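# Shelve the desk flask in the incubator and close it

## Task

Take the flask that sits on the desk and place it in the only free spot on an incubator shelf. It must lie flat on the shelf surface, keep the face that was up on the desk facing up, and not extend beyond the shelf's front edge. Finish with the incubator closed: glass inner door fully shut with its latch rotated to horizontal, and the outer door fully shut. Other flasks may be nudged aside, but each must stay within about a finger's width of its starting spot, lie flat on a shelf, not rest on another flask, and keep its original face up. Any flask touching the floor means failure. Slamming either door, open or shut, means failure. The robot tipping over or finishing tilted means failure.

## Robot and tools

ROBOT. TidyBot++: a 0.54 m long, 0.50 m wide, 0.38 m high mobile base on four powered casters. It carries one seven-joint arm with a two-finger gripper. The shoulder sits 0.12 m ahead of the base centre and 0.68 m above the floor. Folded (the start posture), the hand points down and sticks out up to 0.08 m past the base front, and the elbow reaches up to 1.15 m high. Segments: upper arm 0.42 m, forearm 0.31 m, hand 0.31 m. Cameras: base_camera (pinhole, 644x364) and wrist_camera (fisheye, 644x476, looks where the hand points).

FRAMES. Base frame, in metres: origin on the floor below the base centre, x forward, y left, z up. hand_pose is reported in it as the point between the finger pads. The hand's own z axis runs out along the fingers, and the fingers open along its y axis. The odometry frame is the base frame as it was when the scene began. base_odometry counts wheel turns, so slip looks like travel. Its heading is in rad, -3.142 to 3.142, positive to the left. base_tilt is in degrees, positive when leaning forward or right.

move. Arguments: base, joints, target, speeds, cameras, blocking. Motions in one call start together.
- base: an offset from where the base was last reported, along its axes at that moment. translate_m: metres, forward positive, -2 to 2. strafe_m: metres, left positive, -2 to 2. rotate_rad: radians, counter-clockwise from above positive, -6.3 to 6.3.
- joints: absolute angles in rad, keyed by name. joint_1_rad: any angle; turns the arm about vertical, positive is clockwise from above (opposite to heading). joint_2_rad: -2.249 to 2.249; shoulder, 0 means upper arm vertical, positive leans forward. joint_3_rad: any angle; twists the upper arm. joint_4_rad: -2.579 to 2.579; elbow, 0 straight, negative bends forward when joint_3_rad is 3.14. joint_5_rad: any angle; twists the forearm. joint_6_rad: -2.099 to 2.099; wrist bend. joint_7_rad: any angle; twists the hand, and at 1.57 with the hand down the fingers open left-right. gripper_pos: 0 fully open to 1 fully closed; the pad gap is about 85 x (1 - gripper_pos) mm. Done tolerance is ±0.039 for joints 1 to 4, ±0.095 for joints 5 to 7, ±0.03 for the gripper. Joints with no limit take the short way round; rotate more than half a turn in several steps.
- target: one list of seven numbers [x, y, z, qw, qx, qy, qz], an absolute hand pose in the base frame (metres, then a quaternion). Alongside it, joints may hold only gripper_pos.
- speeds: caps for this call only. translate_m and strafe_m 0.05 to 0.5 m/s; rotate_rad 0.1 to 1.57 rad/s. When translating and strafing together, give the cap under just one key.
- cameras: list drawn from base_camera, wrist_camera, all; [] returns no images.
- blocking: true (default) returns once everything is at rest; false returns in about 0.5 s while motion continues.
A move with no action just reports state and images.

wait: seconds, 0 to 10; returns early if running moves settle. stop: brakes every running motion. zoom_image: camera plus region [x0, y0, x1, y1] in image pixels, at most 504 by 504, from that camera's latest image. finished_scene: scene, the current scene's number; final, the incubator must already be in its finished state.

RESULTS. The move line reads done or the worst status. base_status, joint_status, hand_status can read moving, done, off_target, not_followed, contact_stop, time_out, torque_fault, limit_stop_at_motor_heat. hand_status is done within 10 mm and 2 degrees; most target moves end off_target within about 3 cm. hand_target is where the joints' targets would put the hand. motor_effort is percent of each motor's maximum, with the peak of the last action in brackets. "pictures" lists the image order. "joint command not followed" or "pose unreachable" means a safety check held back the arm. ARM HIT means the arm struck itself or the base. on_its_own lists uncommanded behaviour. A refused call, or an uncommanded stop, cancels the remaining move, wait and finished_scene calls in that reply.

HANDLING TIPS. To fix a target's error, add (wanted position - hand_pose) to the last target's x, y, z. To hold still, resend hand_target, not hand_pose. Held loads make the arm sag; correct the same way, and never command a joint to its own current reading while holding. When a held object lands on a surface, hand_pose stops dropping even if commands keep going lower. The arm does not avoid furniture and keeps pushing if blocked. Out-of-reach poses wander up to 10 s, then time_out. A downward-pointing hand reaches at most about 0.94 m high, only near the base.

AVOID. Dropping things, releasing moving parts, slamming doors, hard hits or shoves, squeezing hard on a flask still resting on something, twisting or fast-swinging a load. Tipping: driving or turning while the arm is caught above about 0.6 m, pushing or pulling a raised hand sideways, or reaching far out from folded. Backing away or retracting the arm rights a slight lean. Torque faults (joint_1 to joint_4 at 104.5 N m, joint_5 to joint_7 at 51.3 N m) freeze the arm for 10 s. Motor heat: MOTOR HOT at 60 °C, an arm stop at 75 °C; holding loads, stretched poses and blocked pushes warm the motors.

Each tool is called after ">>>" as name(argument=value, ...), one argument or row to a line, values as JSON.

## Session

>>> move(
)

Scene clock: 0.00 s.
Motor temperatures (°C): [31 21 23 30 35 33 39]
base_odometry: x=+0.000 y=+0.000 heading=+0.000
base_tilt: forward=+0.0 right=-0.3
base_status: not commanded
joint_positions: joint_1_rad=-0.016 joint_2_rad=-0.363 joint_3_rad=+3.131 joint_4_rad=-2.532 joint_5_rad=-0.012 joint_6_rad=-0.839 joint_7_rad=+1.534 gripper_pos=+0.000
joint_status: not commanded
motor_effort: joint_1_rad=+1 joint_2_rad=-1 joint_3_rad=+0 joint_4_rad=+15 joint_5_rad=+0 joint_6_rad=+2 joint_7_rad=+0
hand_pose: x=+0.2705 y=+0.0078 z=+0.5895 quat_wxyz=(-0.005, +0.998, -0.009, +0.067) (m; base frame)
hand_target: x=+0.2707 y=+0.0078 z=+0.5896 quat_wxyz=(-0.005, +0.998, -0.009, +0.067) (m; base frame)
hand_status: not commanded
pictures: base_camera, wrist_camera

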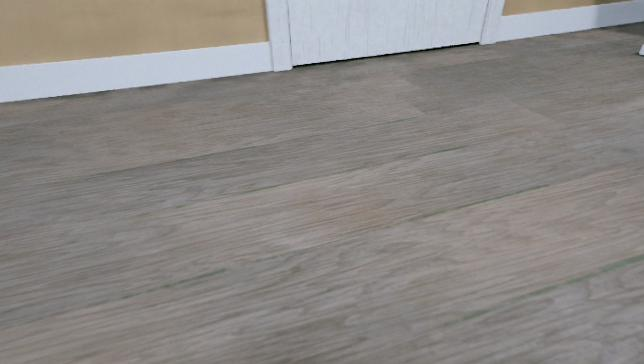

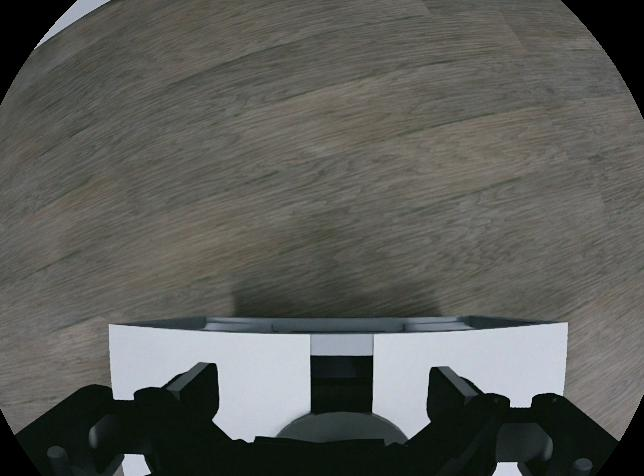

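>>> move(
  joints={"joint_1_rad":0,"joint_2_rad":-0.342,"joint_3_rad":3.141,"joint_4_rad":-2.4,"joint_5_rad":0,"joint_6_rad":0.35,"joint_7_rad":1.57},
  base={"rotate_rad":-0.9},
)

>>> move(
  base={"rotate_rad":-1.5},
)

Scene clock: 7.07 s.
move: done
base_odometry: x=+0.000 y=+0.000 heading=-0.900
base_tilt: forward=+0.1 right=-0.3
base_status: done
joint_positions: joint_1_rad=-0.007 joint_2_rad=-0.354 joint_3_rad=+3.132 joint_4_rad=-2.406 joint_5_rad=-0.012 joint_6_rad=+0.307 joint_7_rad=+1.534 gripper_pos=+0.000
joint_status: all done
motor_effort: joint_1_rad=+0(2) joint_2_rad=-7(8) joint_3_rad=+0(3) joint_4_rad=+20(21) joint_5_rad=+1(1) joint_6_rad=+9(9) joint_7_rad=+0(2)
hand_pose: x=+0.5582 y=+0.0081 z=+0.8767 quat_wxyz=(-0.018, +0.766, -0.012, +0.642) (m; base frame)
pictures: base_camera, wrist_camera

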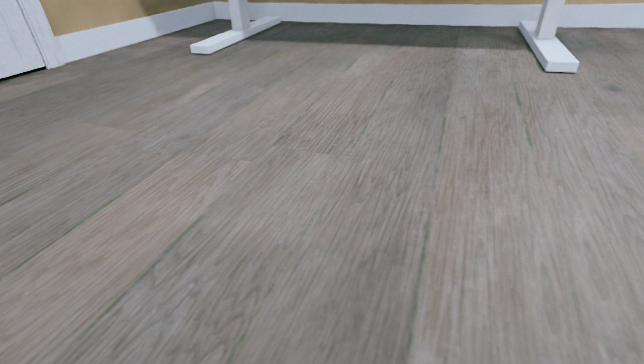

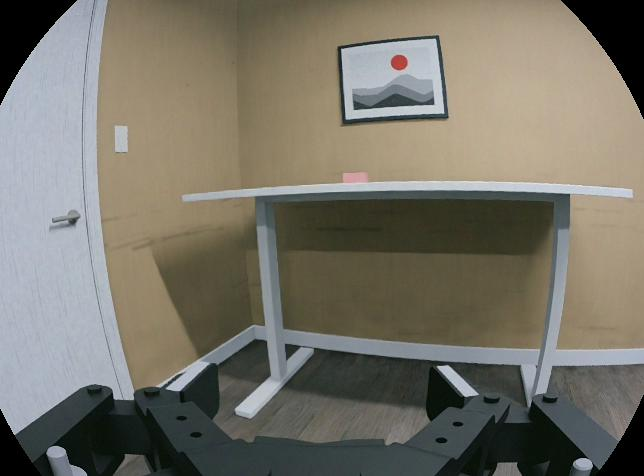

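Scene clock: 9.33 s.
move: done
base_odometry: x=+0.000 y=+0.000 heading=-2.399
base_tilt: forward=+0.1 right=-0.4
base_status: done
joint_positions: joint_1_rad=-0.004 joint_2_rad=-0.353 joint_3_rad=+3.133 joint_4_rad=-2.406 joint_5_rad=-0.012 joint_6_rad=+0.307 joint_7_rad=+1.534 gripper_pos=+0.000
motor_effort: joint_1_rad=-1(2) joint_2_rad=-7(8) joint_3_rad=+0(2) joint_4_rad=+20(21) joint_5_rad=+0(1) joint_6_rad=+9(9) joint_7_rad=+0(1)
hand_pose: x=+0.5585 y=+0.0060 z=+0.8764 quat_wxyz=(-0.017, +0.766, -0.014, +0.642) (m; base frame)
pictures: base_camera, wrist_camera

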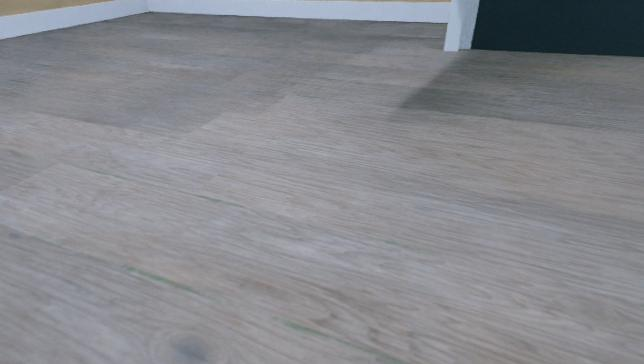

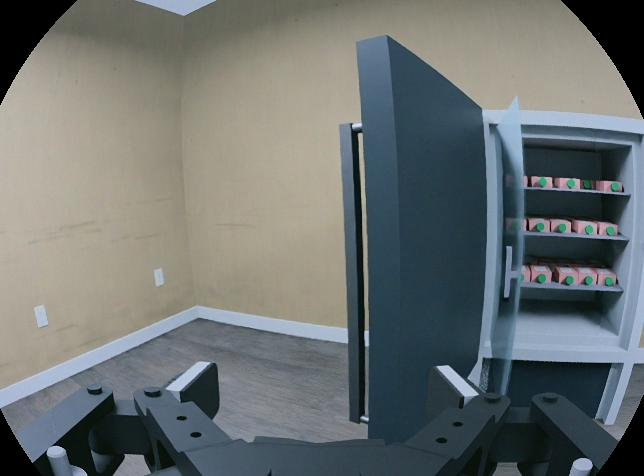

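>>> zoom_image(
  camera="wrist_camera",
  region=[470, 90, 644, 310],
)

>>> move(
  base={"rotate_rad":-0.3},
  cameras=["wrist_camera"],
)

>>> zoom_image(
  camera="wrist_camera",
  region=[340, 90, 600, 310],
)

Scaled by 2.291.

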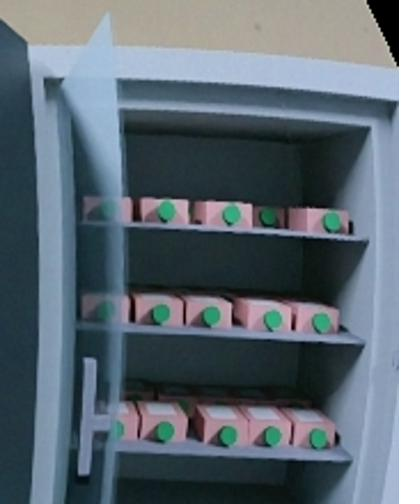

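Scene clock: 15.80 s.
move: done
base_odometry: x=+0.000 y=+0.000 heading=-2.699
base_tilt: forward=+0.0 right=-0.3
base_status: done
joint_positions: joint_1_rad=-0.003 joint_2_rad=-0.353 joint_3_rad=+3.134 joint_4_rad=-2.406 joint_5_rad=-0.012 joint_6_rad=+0.307 joint_7_rad=+1.534 gripper_pos=+0.000
motor_effort: joint_1_rad=+0(2) joint_2_rad=-7(7) joint_3_rad=-1(2) joint_4_rad=+20(21) joint_5_rad=+0(1) joint_6_rad=+9(9) joint_7_rad=+0(1)
hand_pose: x=+0.5585 y=+0.0050 z=+0.8764 quat_wxyz=(-0.016, +0.766, -0.015, +0.642) (m; base frame)
pictures: wrist_camera

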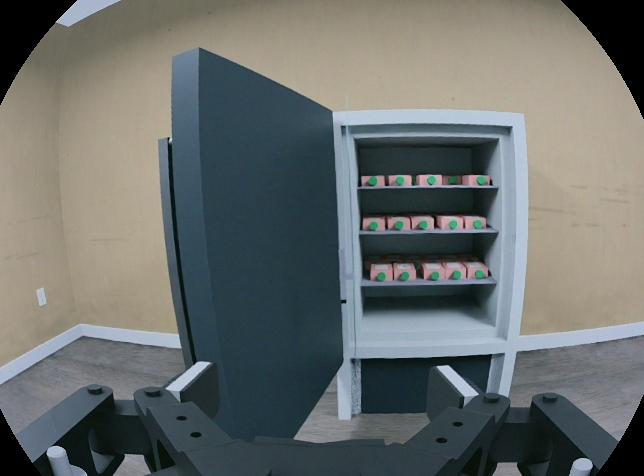

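Scaled by 1.938.

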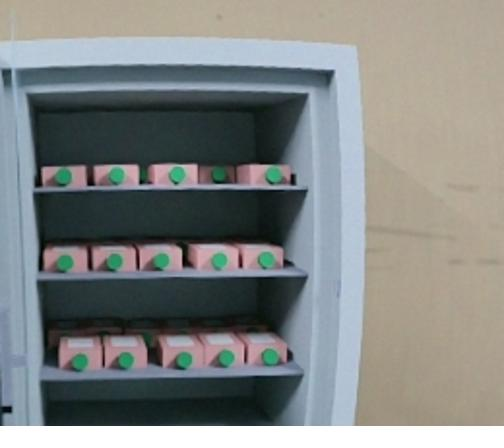

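>>> move(
  base={"rotate_rad":1.75},
  cameras=[],
)

>>> move(
  base={"translate_m":0.6},
  target=[0.53, 0, 1.05, 0, 0.806, 0, 0.592],
)

>>> zoom_image(
  camera="wrist_camera",
  region=[200, 100, 500, 350],
)

Scene clock: 37.67 s.
move: done
base_odometry: x=+0.000 y=+0.000 heading=-0.949
base_tilt: forward=+0.0 right=-0.3
base_status: done
joint_positions: joint_1_rad=-0.001 joint_2_rad=-0.352 joint_3_rad=+3.136 joint_4_rad=-2.406 joint_5_rad=-0.012 joint_6_rad=+0.308 joint_7_rad=+1.534 gripper_pos=+0.000
motor_effort: joint_1_rad=-1(2) joint_2_rad=-7(8) joint_3_rad=+0(2) joint_4_rad=+20(20) joint_5_rad=+0(1) joint_6_rad=+9(9) joint_7_rad=+1(1)
hand_pose: x=+0.5586 y=+0.0034 z=+0.8763 quat_wxyz=(-0.015, +0.766, -0.017, +0.642) (m; base frame)
pictures: none

Scene clock: 40.23 s.
move: off_target
base_odometry: x=+0.349 y=-0.488 heading=-0.949
base_tilt: forward=+0.0 right=-0.3
base_status: done
joint_positions: joint_1_rad=-0.001 joint_2_rad=-0.450 joint_3_rad=+3.136 joint_4_rad=-1.780 joint_5_rad=-0.012 joint_6_rad=-0.523 joint_7_rad=+1.534 gripper_pos=+0.000
motor_effort: joint_1_rad=-1(2) joint_2_rad=-5(9) joint_3_rad=+0(1) joint_4_rad=+21(23) joint_5_rad=+0(1) joint_6_rad=+8(10) joint_7_rad=+0(1)
hand_pose: x=+0.5401 y=+0.0068 z=+1.0487 quat_wxyz=(-0.018, +0.800, -0.014, +0.600) (m; base frame)
hand_target: x=+0.5299 y=+0.0000 z=+1.0500 quat_wxyz=(+0.000, +0.806, +0.000, +0.592) (m; base frame)
hand_status: off_target (0.012 m and 2.8 deg from the pose sent, 0.176 m and 7.8 deg at the start)
pictures: base_camera, wrist_camera

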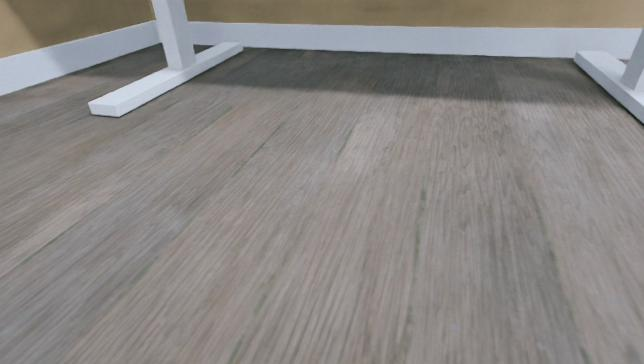

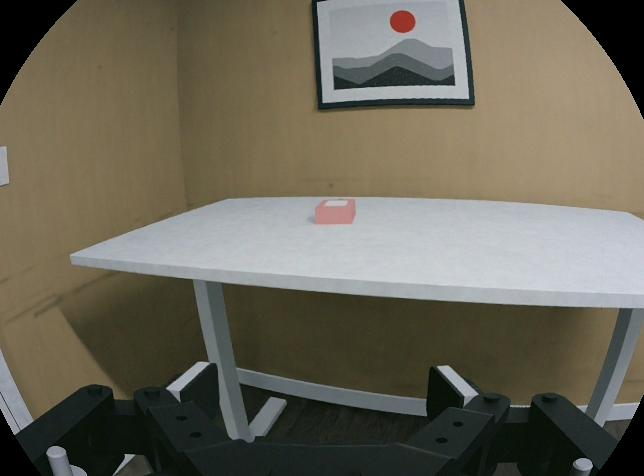

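Scaled by 1.680.

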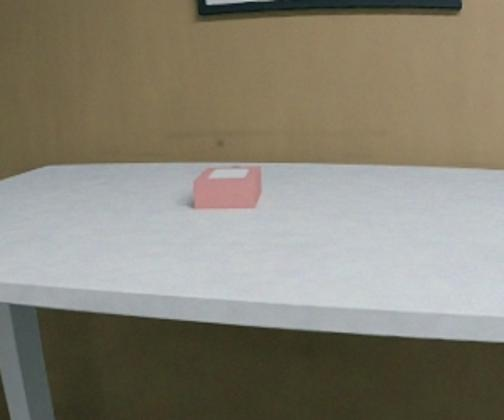

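>>> move(
  base={"translate_m":0.4,"strafe_m":0.07,"rotate_rad":-0.13},
  speeds={"translate_m":0.25},
)

>>> zoom_image(
  camera="wrist_camera",
  region=[170, 100, 480, 400],
)

Scene clock: 100.03 s.
move: done
base_odometry: x=+0.639 y=-0.772 heading=-1.079
base_tilt: forward=+0.1 right=-0.3
base_status: done
joint_positions: joint_1_rad=-0.001 joint_2_rad=-0.460 joint_3_rad=+3.140 joint_4_rad=-1.779 joint_5_rad=-0.012 joint_6_rad=-0.526 joint_7_rad=+1.534 gripper_pos=+0.000
motor_effort: joint_1_rad=-1(2) joint_2_rad=-4(8) joint_3_rad=+0(2) joint_4_rad=+21(22) joint_5_rad=+0(1) joint_6_rad=+9(9) joint_7_rad=+1(1)
hand_pose: x=+0.5362 y=+0.0048 z=+1.0531 quat_wxyz=(-0.017, +0.797, -0.016, +0.604) (m; base frame)
pictures: base_camera, wrist_camera

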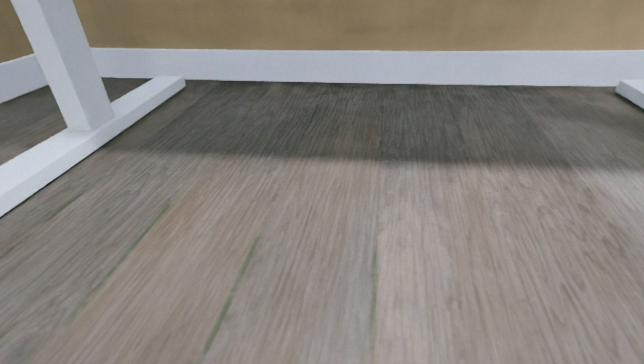

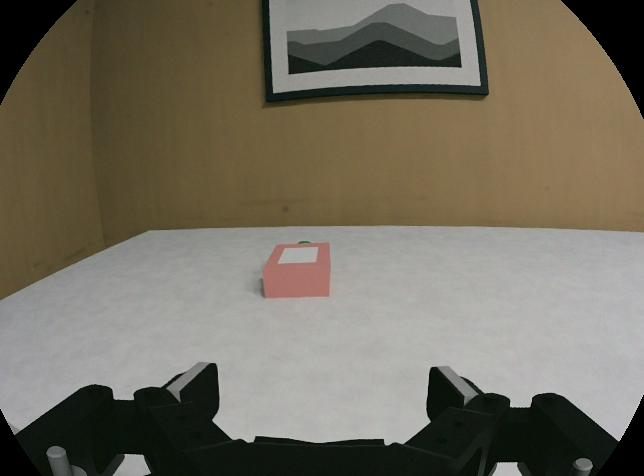

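Scaled by 1.626.

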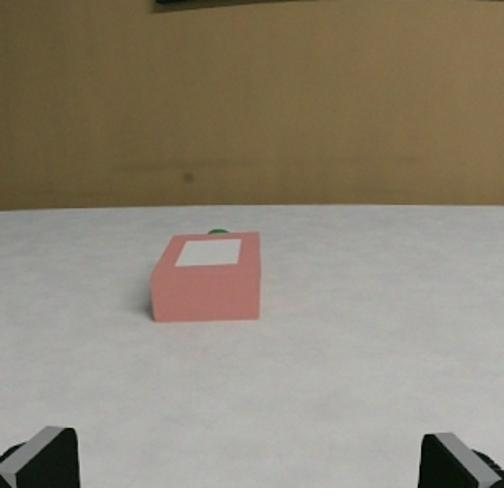

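>>> move(
  base={"translate_m":0.15,"strafe_m":0.05,"rotate_rad":-0.03},
  target=[0.53, 0, 1.01, 0, 0.806, 0, 0.592],
  speeds={"translate_m":0.15},
)

>>> zoom_image(
  camera="wrist_camera",
  region=[170, 180, 480, 450],
)

Scene clock: 123.07 s.
move: off_target
base_odometry: x=+0.754 y=-0.881 heading=-1.110
base_tilt: forward=+0.1 right=-0.3
base_status: done
joint_positions: joint_1_rad=-0.001 joint_2_rad=-0.477 joint_3_rad=+3.141 joint_4_rad=-1.895 joint_5_rad=-0.012 joint_6_rad=-0.498 joint_7_rad=+1.534 gripper_pos=+0.000
motor_effort: joint_1_rad=+0(2) joint_2_rad=-5(8) joint_3_rad=+0(3) joint_4_rad=+22(23) joint_5_rad=+0(0) joint_6_rad=+9(9) joint_7_rad=+1(1)
hand_pose: x=+0.5294 y=+0.0043 z=+0.9979 quat_wxyz=(-0.017, +0.818, -0.017, +0.575) (m; base frame)
hand_target: x=+0.5300 y=+0.0000 z=+1.0100 quat_wxyz=(+0.000, +0.806, +0.000, +0.592) (m; base frame)
hand_status: off_target (0.013 m and 3.6 deg from the pose sent, 0.044 m and 3.2 deg at the start)
pictures: base_camera, wrist_camera

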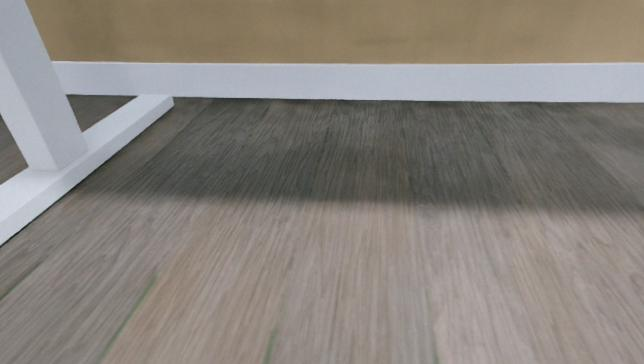

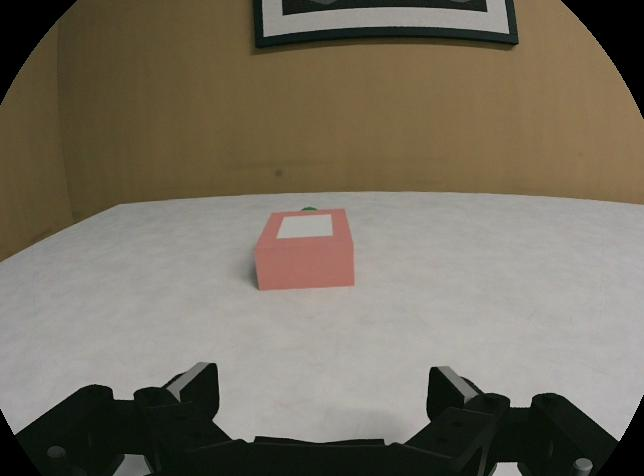

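Scaled by 1.626.

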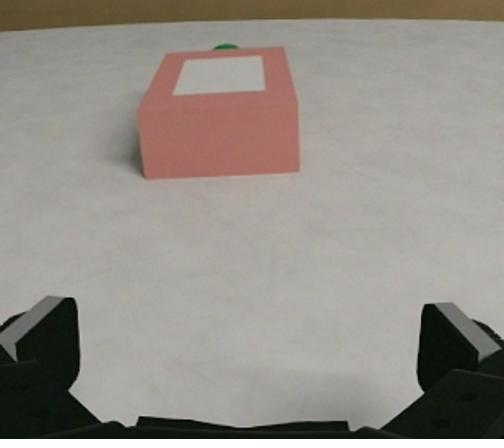

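>>> move(
  base={"translate_m":0.13,"strafe_m":0.012},
  target=[0.53, 0, 1.004, 0, 0.799, 0, 0.6013],
  speeds={"translate_m":0.1},
)

>>> zoom_image(
  camera="wrist_camera",
  region=[170, 220, 480, 470],
)

Scene clock: 139.83 s.
move: off_target
base_odometry: x=+0.823 y=-0.992 heading=-1.110
base_tilt: forward=+0.1 right=-0.3
base_status: done
joint_positions: joint_1_rad=-0.001 joint_2_rad=-0.489 joint_3_rad=+3.141 joint_4_rad=-1.937 joint_5_rad=-0.012 joint_6_rad=-0.442 joint_7_rad=+1.534 gripper_pos=+0.000
motor_effort: joint_1_rad=+0(1) joint_2_rad=-4(7) joint_3_rad=+0(1) joint_4_rad=+22(23) joint_5_rad=+0(1) joint_6_rad=+8(9) joint_7_rad=+0(1)
hand_pose: x=+0.5289 y=+0.0041 z=+0.9944 quat_wxyz=(-0.017, +0.810, -0.017, +0.586) (m; base frame)
hand_target: x=+0.5300 y=+0.0000 z=+1.0040 quat_wxyz=(+0.000, +0.799, +0.000, +0.601) (m; base frame)
hand_status: off_target (0.011 m and 3.5 deg from the pose sent, 0.007 m and 4.6 deg at the start)
pictures: base_camera, wrist_camera

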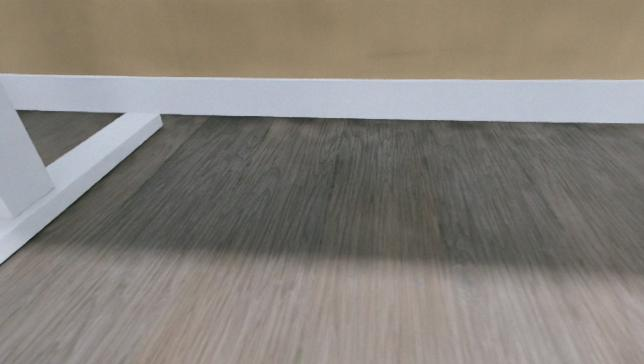

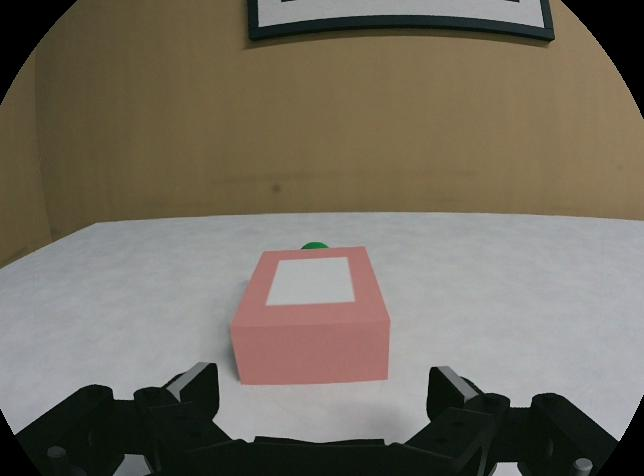

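Scaled by 1.626.

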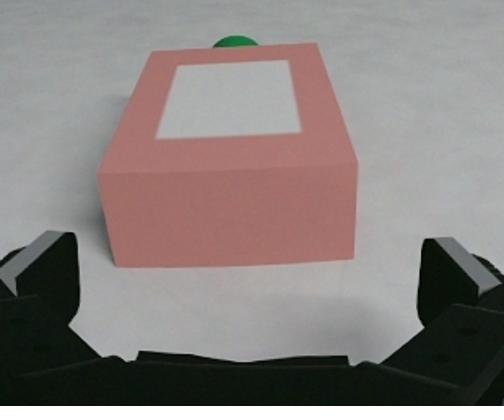

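>>> move(
  target=[0.53, 0, 0.998, 0, 0.799, 0, 0.6013],
  base={"strafe_m":0.006},
  cameras=[],
)

>>> move(
  base={"translate_m":0.072},
  speeds={"translate_m":0.05},
)

>>> zoom_image(
  camera="wrist_camera",
  region=[170, 220, 480, 470],
)

Scene clock: 160.20 s.
move: off_target
base_odometry: x=+0.828 y=-0.990 heading=-1.110
base_tilt: forward=+0.0 right=-0.4
base_status: done
joint_positions: joint_1_rad=-0.001 joint_2_rad=-0.490 joint_3_rad=+3.141 joint_4_rad=-1.956 joint_5_rad=-0.012 joint_6_rad=-0.424 joint_7_rad=+1.534 gripper_pos=+0.000
motor_effort: joint_1_rad=+0(2) joint_2_rad=-4(6) joint_3_rad=+0(2) joint_4_rad=+22(22) joint_5_rad=+0(1) joint_6_rad=+8(9) joint_7_rad=+0(1)
hand_pose: x=+0.5293 y=+0.0038 z=+0.9880 quat_wxyz=(-0.017, +0.810, -0.017, +0.585) (m; base frame)
hand_target: x=+0.5300 y=+0.0000 z=+0.9980 quat_wxyz=(+0.000, +0.799, +0.000, +0.601) (m; base frame)
hand_status: off_target (0.011 m and 3.5 deg from the pose sent, 0.006 m and 3.5 deg at the start)
pictures: none

Scene clock: 162.10 s.
move: done
base_odometry: x=+0.861 y=-1.054 heading=-1.110
base_tilt: forward=+0.1 right=-0.3
base_status: done
joint_positions: joint_1_rad=-0.001 joint_2_rad=-0.491 joint_3_rad=+3.141 joint_4_rad=-1.956 joint_5_rad=-0.012 joint_6_rad=-0.424 joint_7_rad=+1.534 gripper_pos=+0.000
motor_effort: joint_1_rad=+0(1) joint_2_rad=-4(6) joint_3_rad=+1(1) joint_4_rad=+22(23) joint_5_rad=+0(1) joint_6_rad=+8(9) joint_7_rad=+0(1)
hand_pose: x=+0.5289 y=+0.0038 z=+0.9886 quat_wxyz=(-0.017, +0.810, -0.017, +0.586) (m; base frame)
pictures: base_camera, wrist_camera

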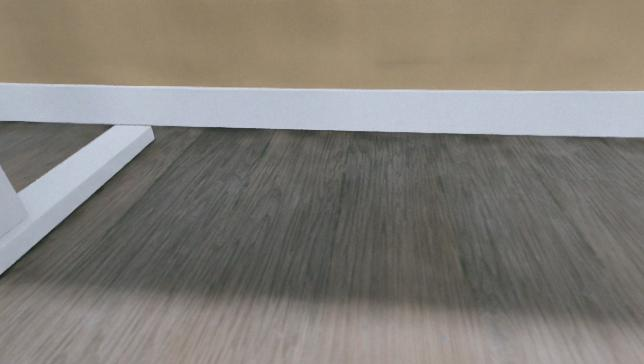

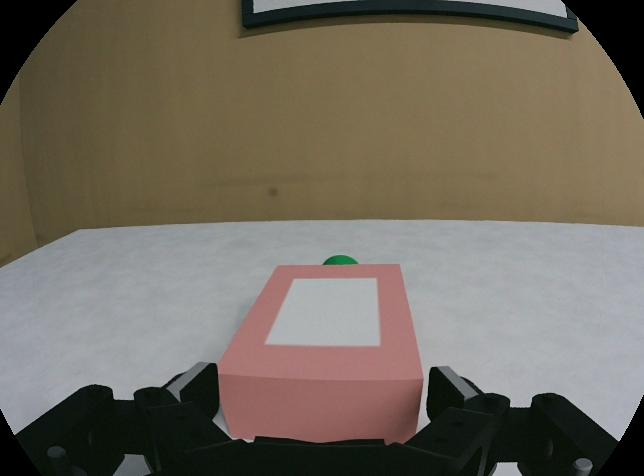

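Scaled by 1.626.

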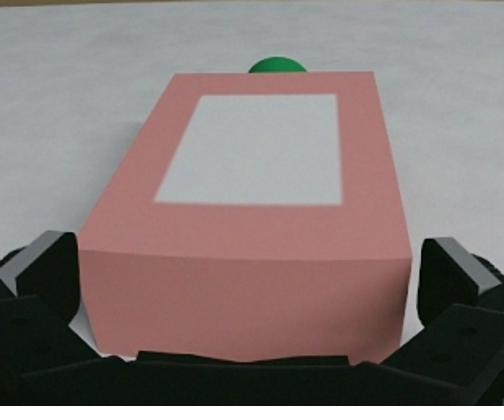

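>>> move(
  base={"translate_m":-0.07},
  speeds={"translate_m":0.08},
)

>>> zoom_image(
  camera="wrist_camera",
  region=[170, 220, 480, 470],
)

Scene clock: 175.37 s.
move: done
base_odometry: x=+0.829 y=-0.992 heading=-1.110
base_tilt: forward=+0.0 right=-0.3
base_status: done
joint_positions: joint_1_rad=-0.001 joint_2_rad=-0.495 joint_3_rad=+3.141 joint_4_rad=-1.956 joint_5_rad=-0.012 joint_6_rad=-0.424 joint_7_rad=+1.534 gripper_pos=+0.000
motor_effort: joint_1_rad=+0(2) joint_2_rad=-4(7) joint_3_rad=+0(1) joint_4_rad=+22(22) joint_5_rad=+0(1) joint_6_rad=+8(9) joint_7_rad=+0(1)
hand_pose: x=+0.5278 y=+0.0037 z=+0.9901 quat_wxyz=(-0.017, +0.809, -0.017, +0.587) (m; base frame)
pictures: base_camera, wrist_camera

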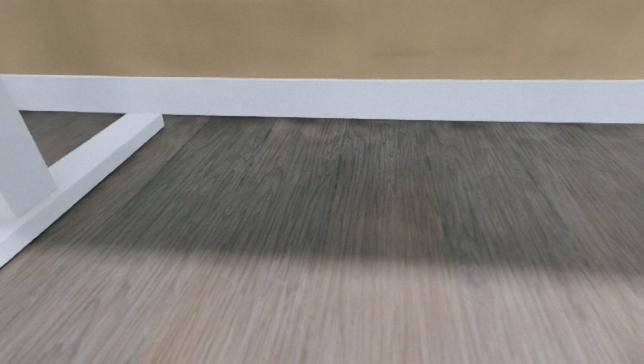

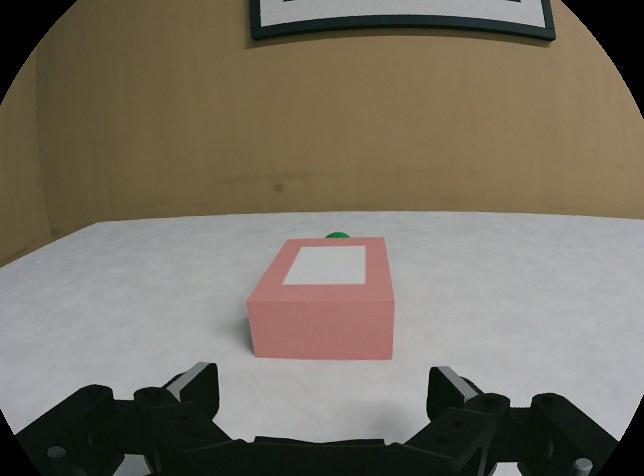

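Scaled by 1.626.

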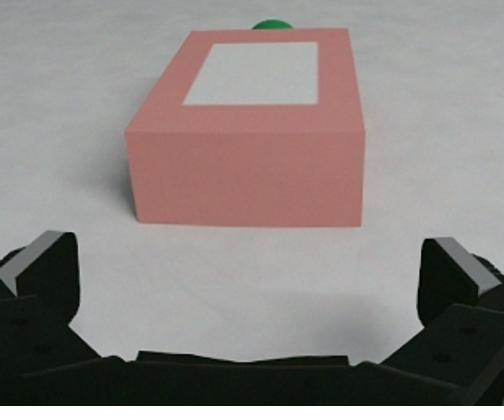

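>>> move(
  base={"rotate_rad":-0.118,"strafe_m":0.066},
  speeds={"strafe_m":0.1},
)

>>> zoom_image(
  camera="wrist_camera",
  region=[170, 220, 480, 470],
)

Scene clock: 194.90 s.
move: done
base_odometry: x=+0.888 y=-0.962 heading=-1.229
base_tilt: forward=+0.0 right=-0.3
base_status: done
joint_positions: joint_1_rad=-0.001 joint_2_rad=-0.495 joint_3_rad=+3.142 joint_4_rad=-1.956 joint_5_rad=-0.012 joint_6_rad=-0.424 joint_7_rad=+1.534 gripper_pos=+0.000
motor_effort: joint_1_rad=-1(2) joint_2_rad=-4(4) joint_3_rad=+0(2) joint_4_rad=+22(22) joint_5_rad=+0(1) joint_6_rad=+8(9) joint_7_rad=+0(1)
hand_pose: x=+0.5278 y=+0.0035 z=+0.9901 quat_wxyz=(-0.017, +0.809, -0.017, +0.587) (m; base frame)
pictures: base_camera, wrist_camera

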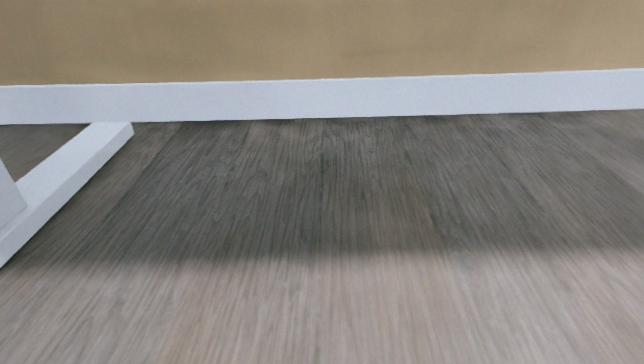

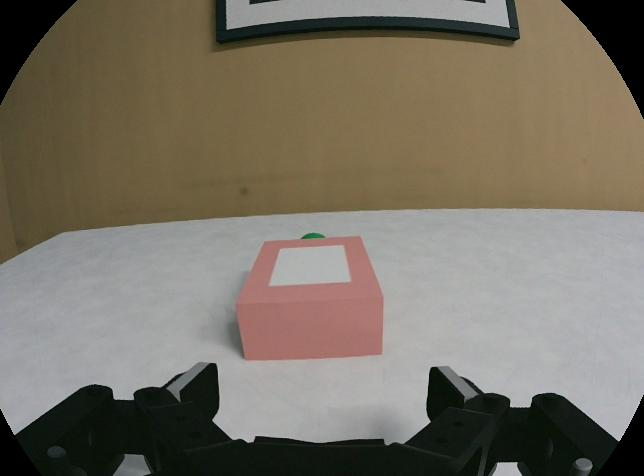

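Scaled by 1.626.

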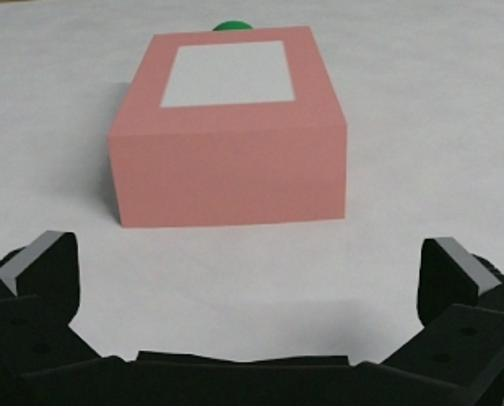

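>>> move(
  base={"strafe_m":0.0055,"translate_m":0.025},
  speeds={"translate_m":0.05},
  cameras=["wrist_camera"],
)

>>> zoom_image(
  camera="wrist_camera",
  region=[170, 220, 480, 470],
)

Scene clock: 215.80 s.
move: done
base_odometry: x=+0.902 y=-0.984 heading=-1.229
base_tilt: forward=+0.0 right=-0.3
base_status: done
joint_positions: joint_1_rad=-0.001 joint_2_rad=-0.495 joint_3_rad=+3.142 joint_4_rad=-1.956 joint_5_rad=-0.012 joint_6_rad=-0.423 joint_7_rad=+1.534 gripper_pos=+0.000
motor_effort: joint_1_rad=+0(1) joint_2_rad=-4(6) joint_3_rad=+0(2) joint_4_rad=+22(23) joint_5_rad=+0(1) joint_6_rad=+9(9) joint_7_rad=+0(1)
hand_pose: x=+0.5277 y=+0.0035 z=+0.9902 quat_wxyz=(-0.017, +0.809, -0.017, +0.588) (m; base frame)
pictures: wrist_camera

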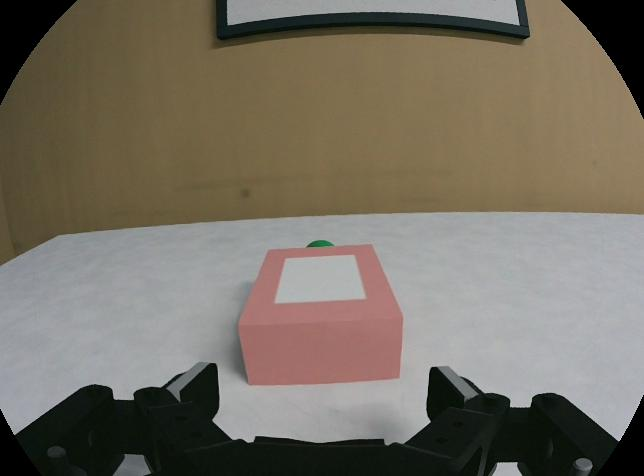

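Scaled by 1.626.

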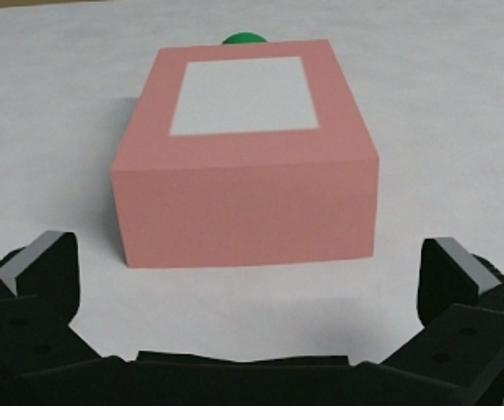

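>>> move(
  base={"translate_m":0.035},
  speeds={"translate_m":0.05},
  cameras=["wrist_camera"],
)

>>> zoom_image(
  camera="wrist_camera",
  region=[170, 220, 480, 470],
)

Scene clock: 221.20 s.
move: done
base_odometry: x=+0.914 y=-1.017 heading=-1.229
base_tilt: forward=+0.1 right=-0.3
base_status: done
joint_positions: joint_1_rad=-0.001 joint_2_rad=-0.495 joint_3_rad=+3.142 joint_4_rad=-1.956 joint_5_rad=-0.012 joint_6_rad=-0.423 joint_7_rad=+1.534 gripper_pos=+0.000
motor_effort: joint_1_rad=-1(2) joint_2_rad=-4(7) joint_3_rad=-1(1) joint_4_rad=+21(23) joint_5_rad=+0(1) joint_6_rad=+8(9) joint_7_rad=+1(1)
hand_pose: x=+0.5276 y=+0.0035 z=+0.9903 quat_wxyz=(-0.017, +0.809, -0.017, +0.588) (m; base frame)
pictures: wrist_camera

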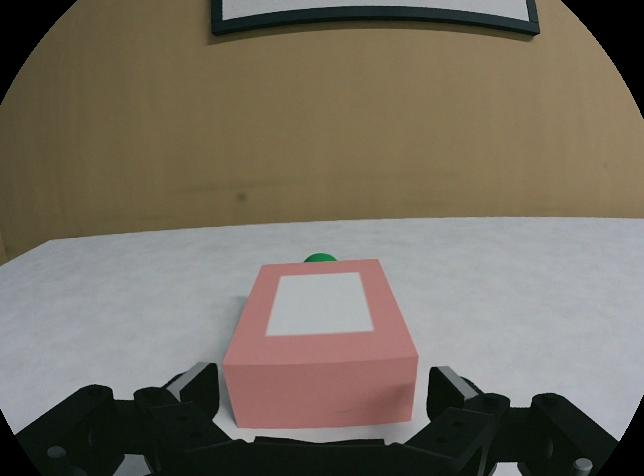

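Scaled by 1.626.

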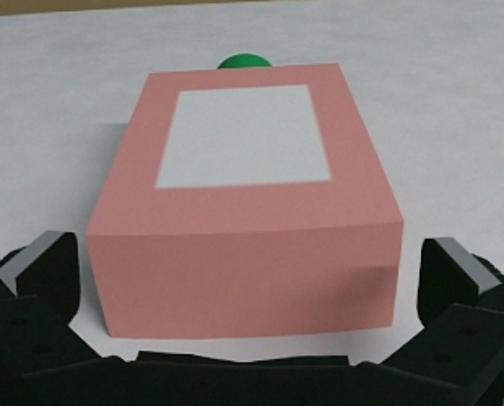

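>>> move(
  base={"translate_m":0.025},
  speeds={"translate_m":0.05},
  cameras=["wrist_camera"],
)

>>> zoom_image(
  camera="wrist_camera",
  region=[170, 220, 480, 470],
)

Scene clock: 228.17 s.
move: done
base_odometry: x=+0.923 y=-1.040 heading=-1.228
base_tilt: forward=+0.0 right=-0.3
base_status: done
joint_positions: joint_1_rad=-0.001 joint_2_rad=-0.496 joint_3_rad=+3.142 joint_4_rad=-1.956 joint_5_rad=-0.012 joint_6_rad=-0.423 joint_7_rad=+1.534 gripper_pos=+0.000
motor_effort: joint_1_rad=+0(1) joint_2_rad=-4(7) joint_3_rad=+0(1) joint_4_rad=+22(22) joint_5_rad=+0(1) joint_6_rad=+8(9) joint_7_rad=+1(1)
hand_pose: x=+0.5275 y=+0.0035 z=+0.9905 quat_wxyz=(-0.017, +0.809, -0.017, +0.588) (m; base frame)
pictures: wrist_camera

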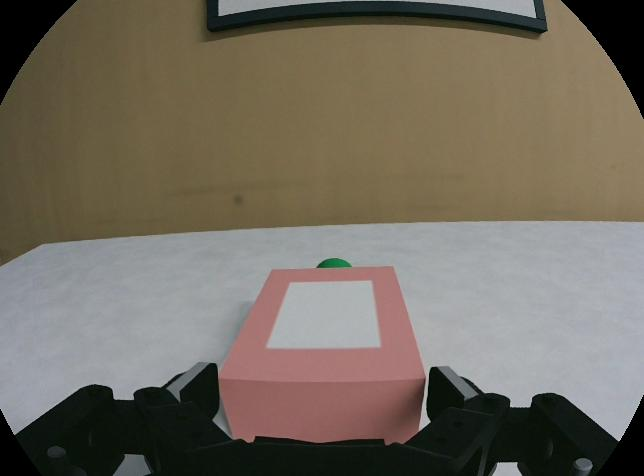

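Scaled by 1.626.

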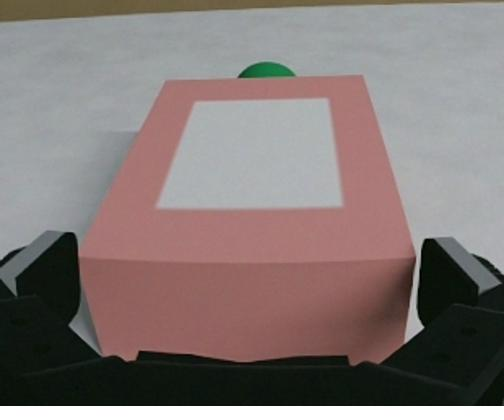

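>>> move(
  base={"translate_m":-0.05},
  speeds={"translate_m":0.08},
  cameras=["wrist_camera"],
)

>>> zoom_image(
  camera="wrist_camera",
  region=[170, 220, 480, 470],
)

Scene clock: 247.70 s.
move: done
base_odometry: x=+0.906 y=-0.993 heading=-1.228
base_tilt: forward=+0.1 right=-0.3
base_status: done
joint_positions: joint_1_rad=-0.001 joint_2_rad=-0.497 joint_3_rad=+3.142 joint_4_rad=-1.957 joint_5_rad=-0.012 joint_6_rad=-0.423 joint_7_rad=+1.534 gripper_pos=+0.000
motor_effort: joint_1_rad=+0(1) joint_2_rad=-4(7) joint_3_rad=+0(1) joint_4_rad=+22(22) joint_5_rad=+0(1) joint_6_rad=+9(9) joint_7_rad=+0(1)
hand_pose: x=+0.5272 y=+0.0035 z=+0.9910 quat_wxyz=(-0.017, +0.808, -0.017, +0.588) (m; base frame)
pictures: wrist_camera

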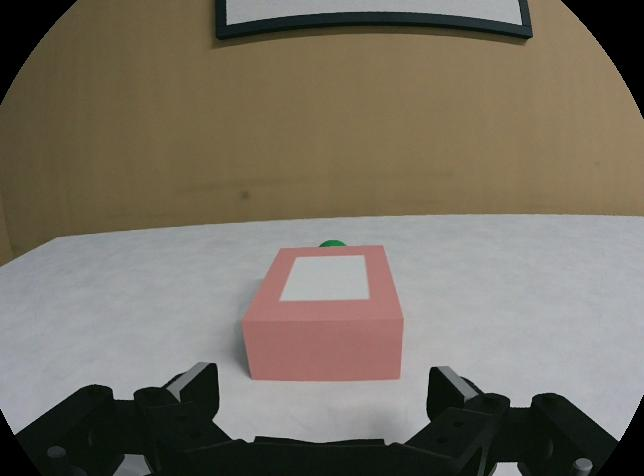

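Scaled by 1.626.

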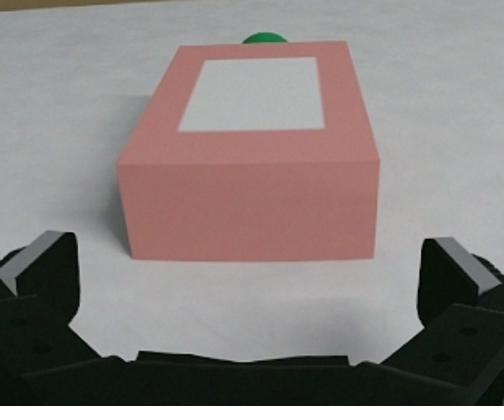

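>>> move(
  base={"rotate_rad":-0.084,"strafe_m":0.0495},
  speeds={"strafe_m":0.1},
  cameras=["wrist_camera"],
)

>>> zoom_image(
  camera="wrist_camera",
  region=[170, 220, 480, 470],
)

Scene clock: 257.30 s.
move: done
base_odometry: x=+0.952 y=-0.977 heading=-1.313
base_tilt: forward=+0.1 right=-0.3
base_status: done
joint_positions: joint_1_rad=-0.001 joint_2_rad=-0.497 joint_3_rad=+3.142 joint_4_rad=-1.957 joint_5_rad=-0.012 joint_6_rad=-0.423 joint_7_rad=+1.534 gripper_pos=+0.000
motor_effort: joint_1_rad=-1(1) joint_2_rad=-4(5) joint_3_rad=-1(3) joint_4_rad=+22(23) joint_5_rad=+0(1) joint_6_rad=+9(9) joint_7_rad=+1(1)
hand_pose: x=+0.5272 y=+0.0034 z=+0.9910 quat_wxyz=(-0.017, +0.808, -0.017, +0.588) (m; base frame)
pictures: wrist_camera

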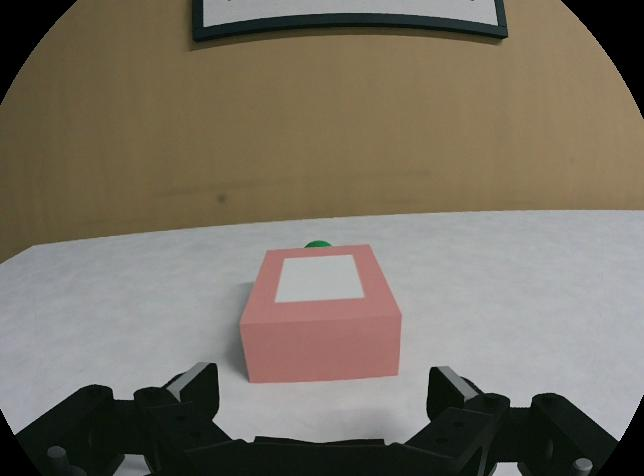

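Scaled by 1.626.

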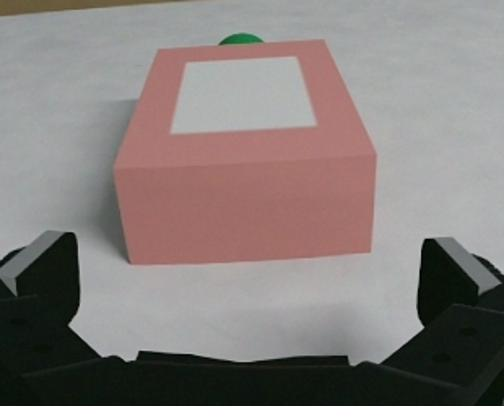

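>>> move(
  base={"strafe_m":0.0025,"translate_m":0.045},
  speeds={"translate_m":0.05},
  cameras=["wrist_camera"],
)

>>> zoom_image(
  camera="wrist_camera",
  region=[170, 220, 480, 470],
)

Scene clock: 265.37 s.
move: done
base_odometry: x=+0.966 y=-1.020 heading=-1.313
base_tilt: forward=+0.0 right=-0.4
base_status: done
joint_positions: joint_1_rad=-0.001 joint_2_rad=-0.497 joint_3_rad=+3.142 joint_4_rad=-1.957 joint_5_rad=-0.012 joint_6_rad=-0.423 joint_7_rad=+1.534 gripper_pos=+0.000
motor_effort: joint_1_rad=+0(1) joint_2_rad=-4(7) joint_3_rad=+0(1) joint_4_rad=+21(23) joint_5_rad=+0(1) joint_6_rad=+9(9) joint_7_rad=+0(1)
hand_pose: x=+0.5271 y=+0.0034 z=+0.9911 quat_wxyz=(-0.017, +0.808, -0.017, +0.589) (m; base frame)
pictures: wrist_camera

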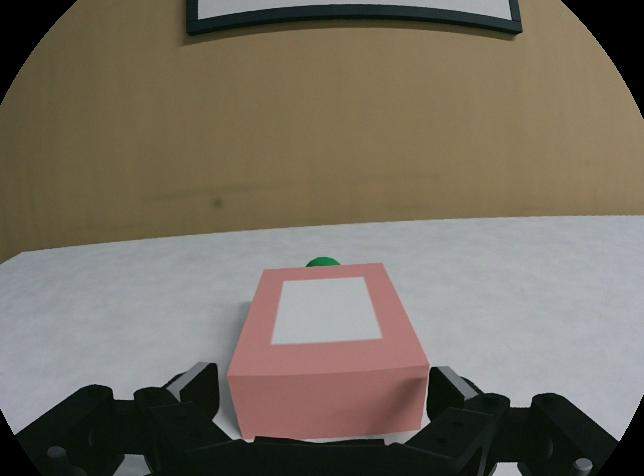

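Scaled by 1.626.

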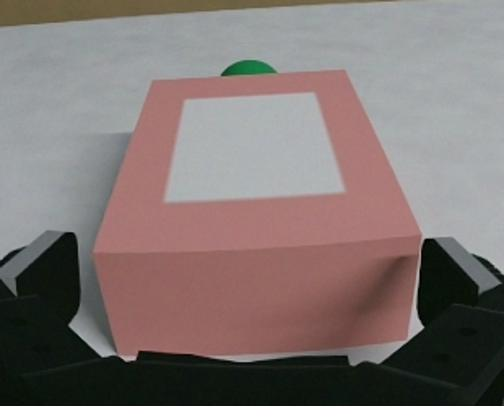

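>>> move(
  base={"strafe_m":-0.002},
  cameras=["wrist_camera"],
)

>>> zoom_image(
  camera="wrist_camera",
  region=[170, 220, 480, 470],
)

Scene clock: 284.10 s.
move: done
base_odometry: x=+0.965 y=-1.020 heading=-1.313
base_tilt: forward=+0.0 right=-0.3
base_status: done
joint_positions: joint_1_rad=-0.001 joint_2_rad=-0.497 joint_3_rad=+3.143 joint_4_rad=-1.957 joint_5_rad=-0.012 joint_6_rad=-0.423 joint_7_rad=+1.534 gripper_pos=+0.000
motor_effort: joint_1_rad=+0(2) joint_2_rad=-4(4) joint_3_rad=-2(4) joint_4_rad=+22(22) joint_5_rad=+0(1) joint_6_rad=+9(9) joint_7_rad=+0(1)
hand_pose: x=+0.5271 y=+0.0029 z=+0.9911 quat_wxyz=(-0.017, +0.808, -0.018, +0.589) (m; base frame)
pictures: wrist_camera

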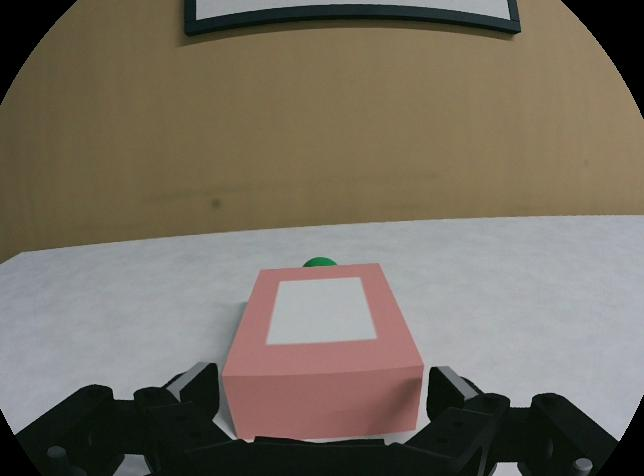

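Scaled by 1.626.

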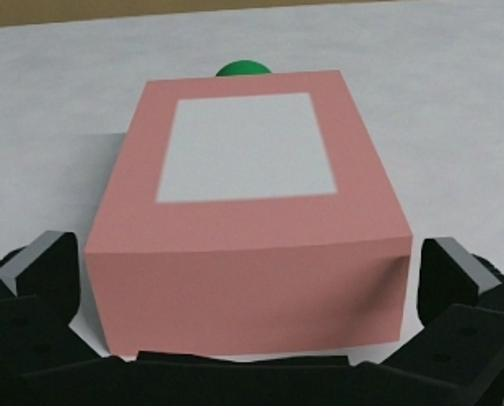

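>>> move(
  base={"translate_m":0.015},
  speeds={"translate_m":0.05},
  cameras=["wrist_camera"],
)

>>> zoom_image(
  camera="wrist_camera",
  region=[170, 220, 480, 470],
)

Scene clock: 289.30 s.
move: done
base_odometry: x=+0.969 y=-1.035 heading=-1.313
base_tilt: forward=+0.1 right=-0.3
base_status: done
joint_positions: joint_1_rad=-0.001 joint_2_rad=-0.497 joint_3_rad=+3.143 joint_4_rad=-1.957 joint_5_rad=-0.012 joint_6_rad=-0.423 joint_7_rad=+1.534 gripper_pos=+0.000
motor_effort: joint_1_rad=+0(1) joint_2_rad=-4(7) joint_3_rad=+0(1) joint_4_rad=+21(22) joint_5_rad=+0(1) joint_6_rad=+9(9) joint_7_rad=+1(1)
hand_pose: x=+0.5272 y=+0.0029 z=+0.9910 quat_wxyz=(-0.017, +0.808, -0.018, +0.588) (m; base frame)
pictures: wrist_camera

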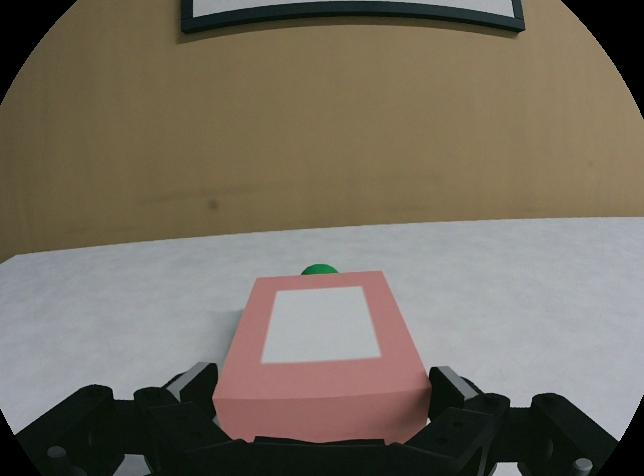

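Scaled by 1.626.

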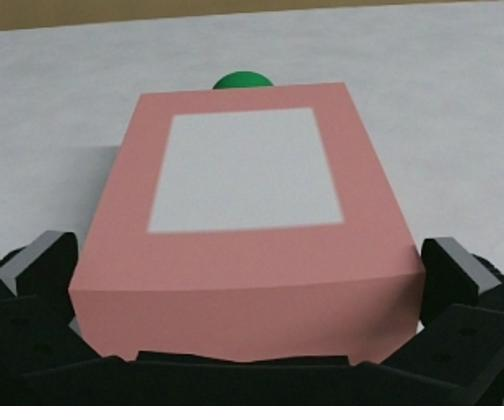

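>>> move(
  base={"translate_m":0.015},
  speeds={"translate_m":0.05},
  cameras=["wrist_camera"],
)

>>> zoom_image(
  camera="wrist_camera",
  region=[170, 220, 480, 470],
)

Scene clock: 297.23 s.
move: done
base_odometry: x=+0.972 y=-1.049 heading=-1.313
base_tilt: forward=+0.0 right=-0.4
base_status: done
joint_positions: joint_1_rad=-0.001 joint_2_rad=-0.497 joint_3_rad=+3.143 joint_4_rad=-1.957 joint_5_rad=-0.012 joint_6_rad=-0.423 joint_7_rad=+1.534 gripper_pos=+0.000
motor_effort: joint_1_rad=-1(1) joint_2_rad=-4(6) joint_3_rad=+0(1) joint_4_rad=+22(22) joint_5_rad=+0(0) joint_6_rad=+9(9) joint_7_rad=+0(1)
hand_pose: x=+0.5272 y=+0.0029 z=+0.9909 quat_wxyz=(-0.017, +0.808, -0.018, +0.588) (m; base frame)
pictures: wrist_camera

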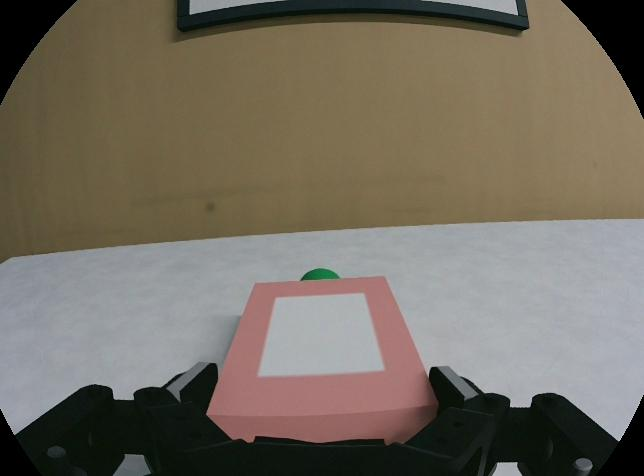

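Scaled by 1.626.

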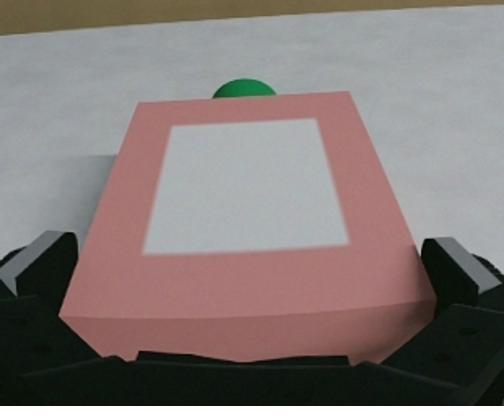

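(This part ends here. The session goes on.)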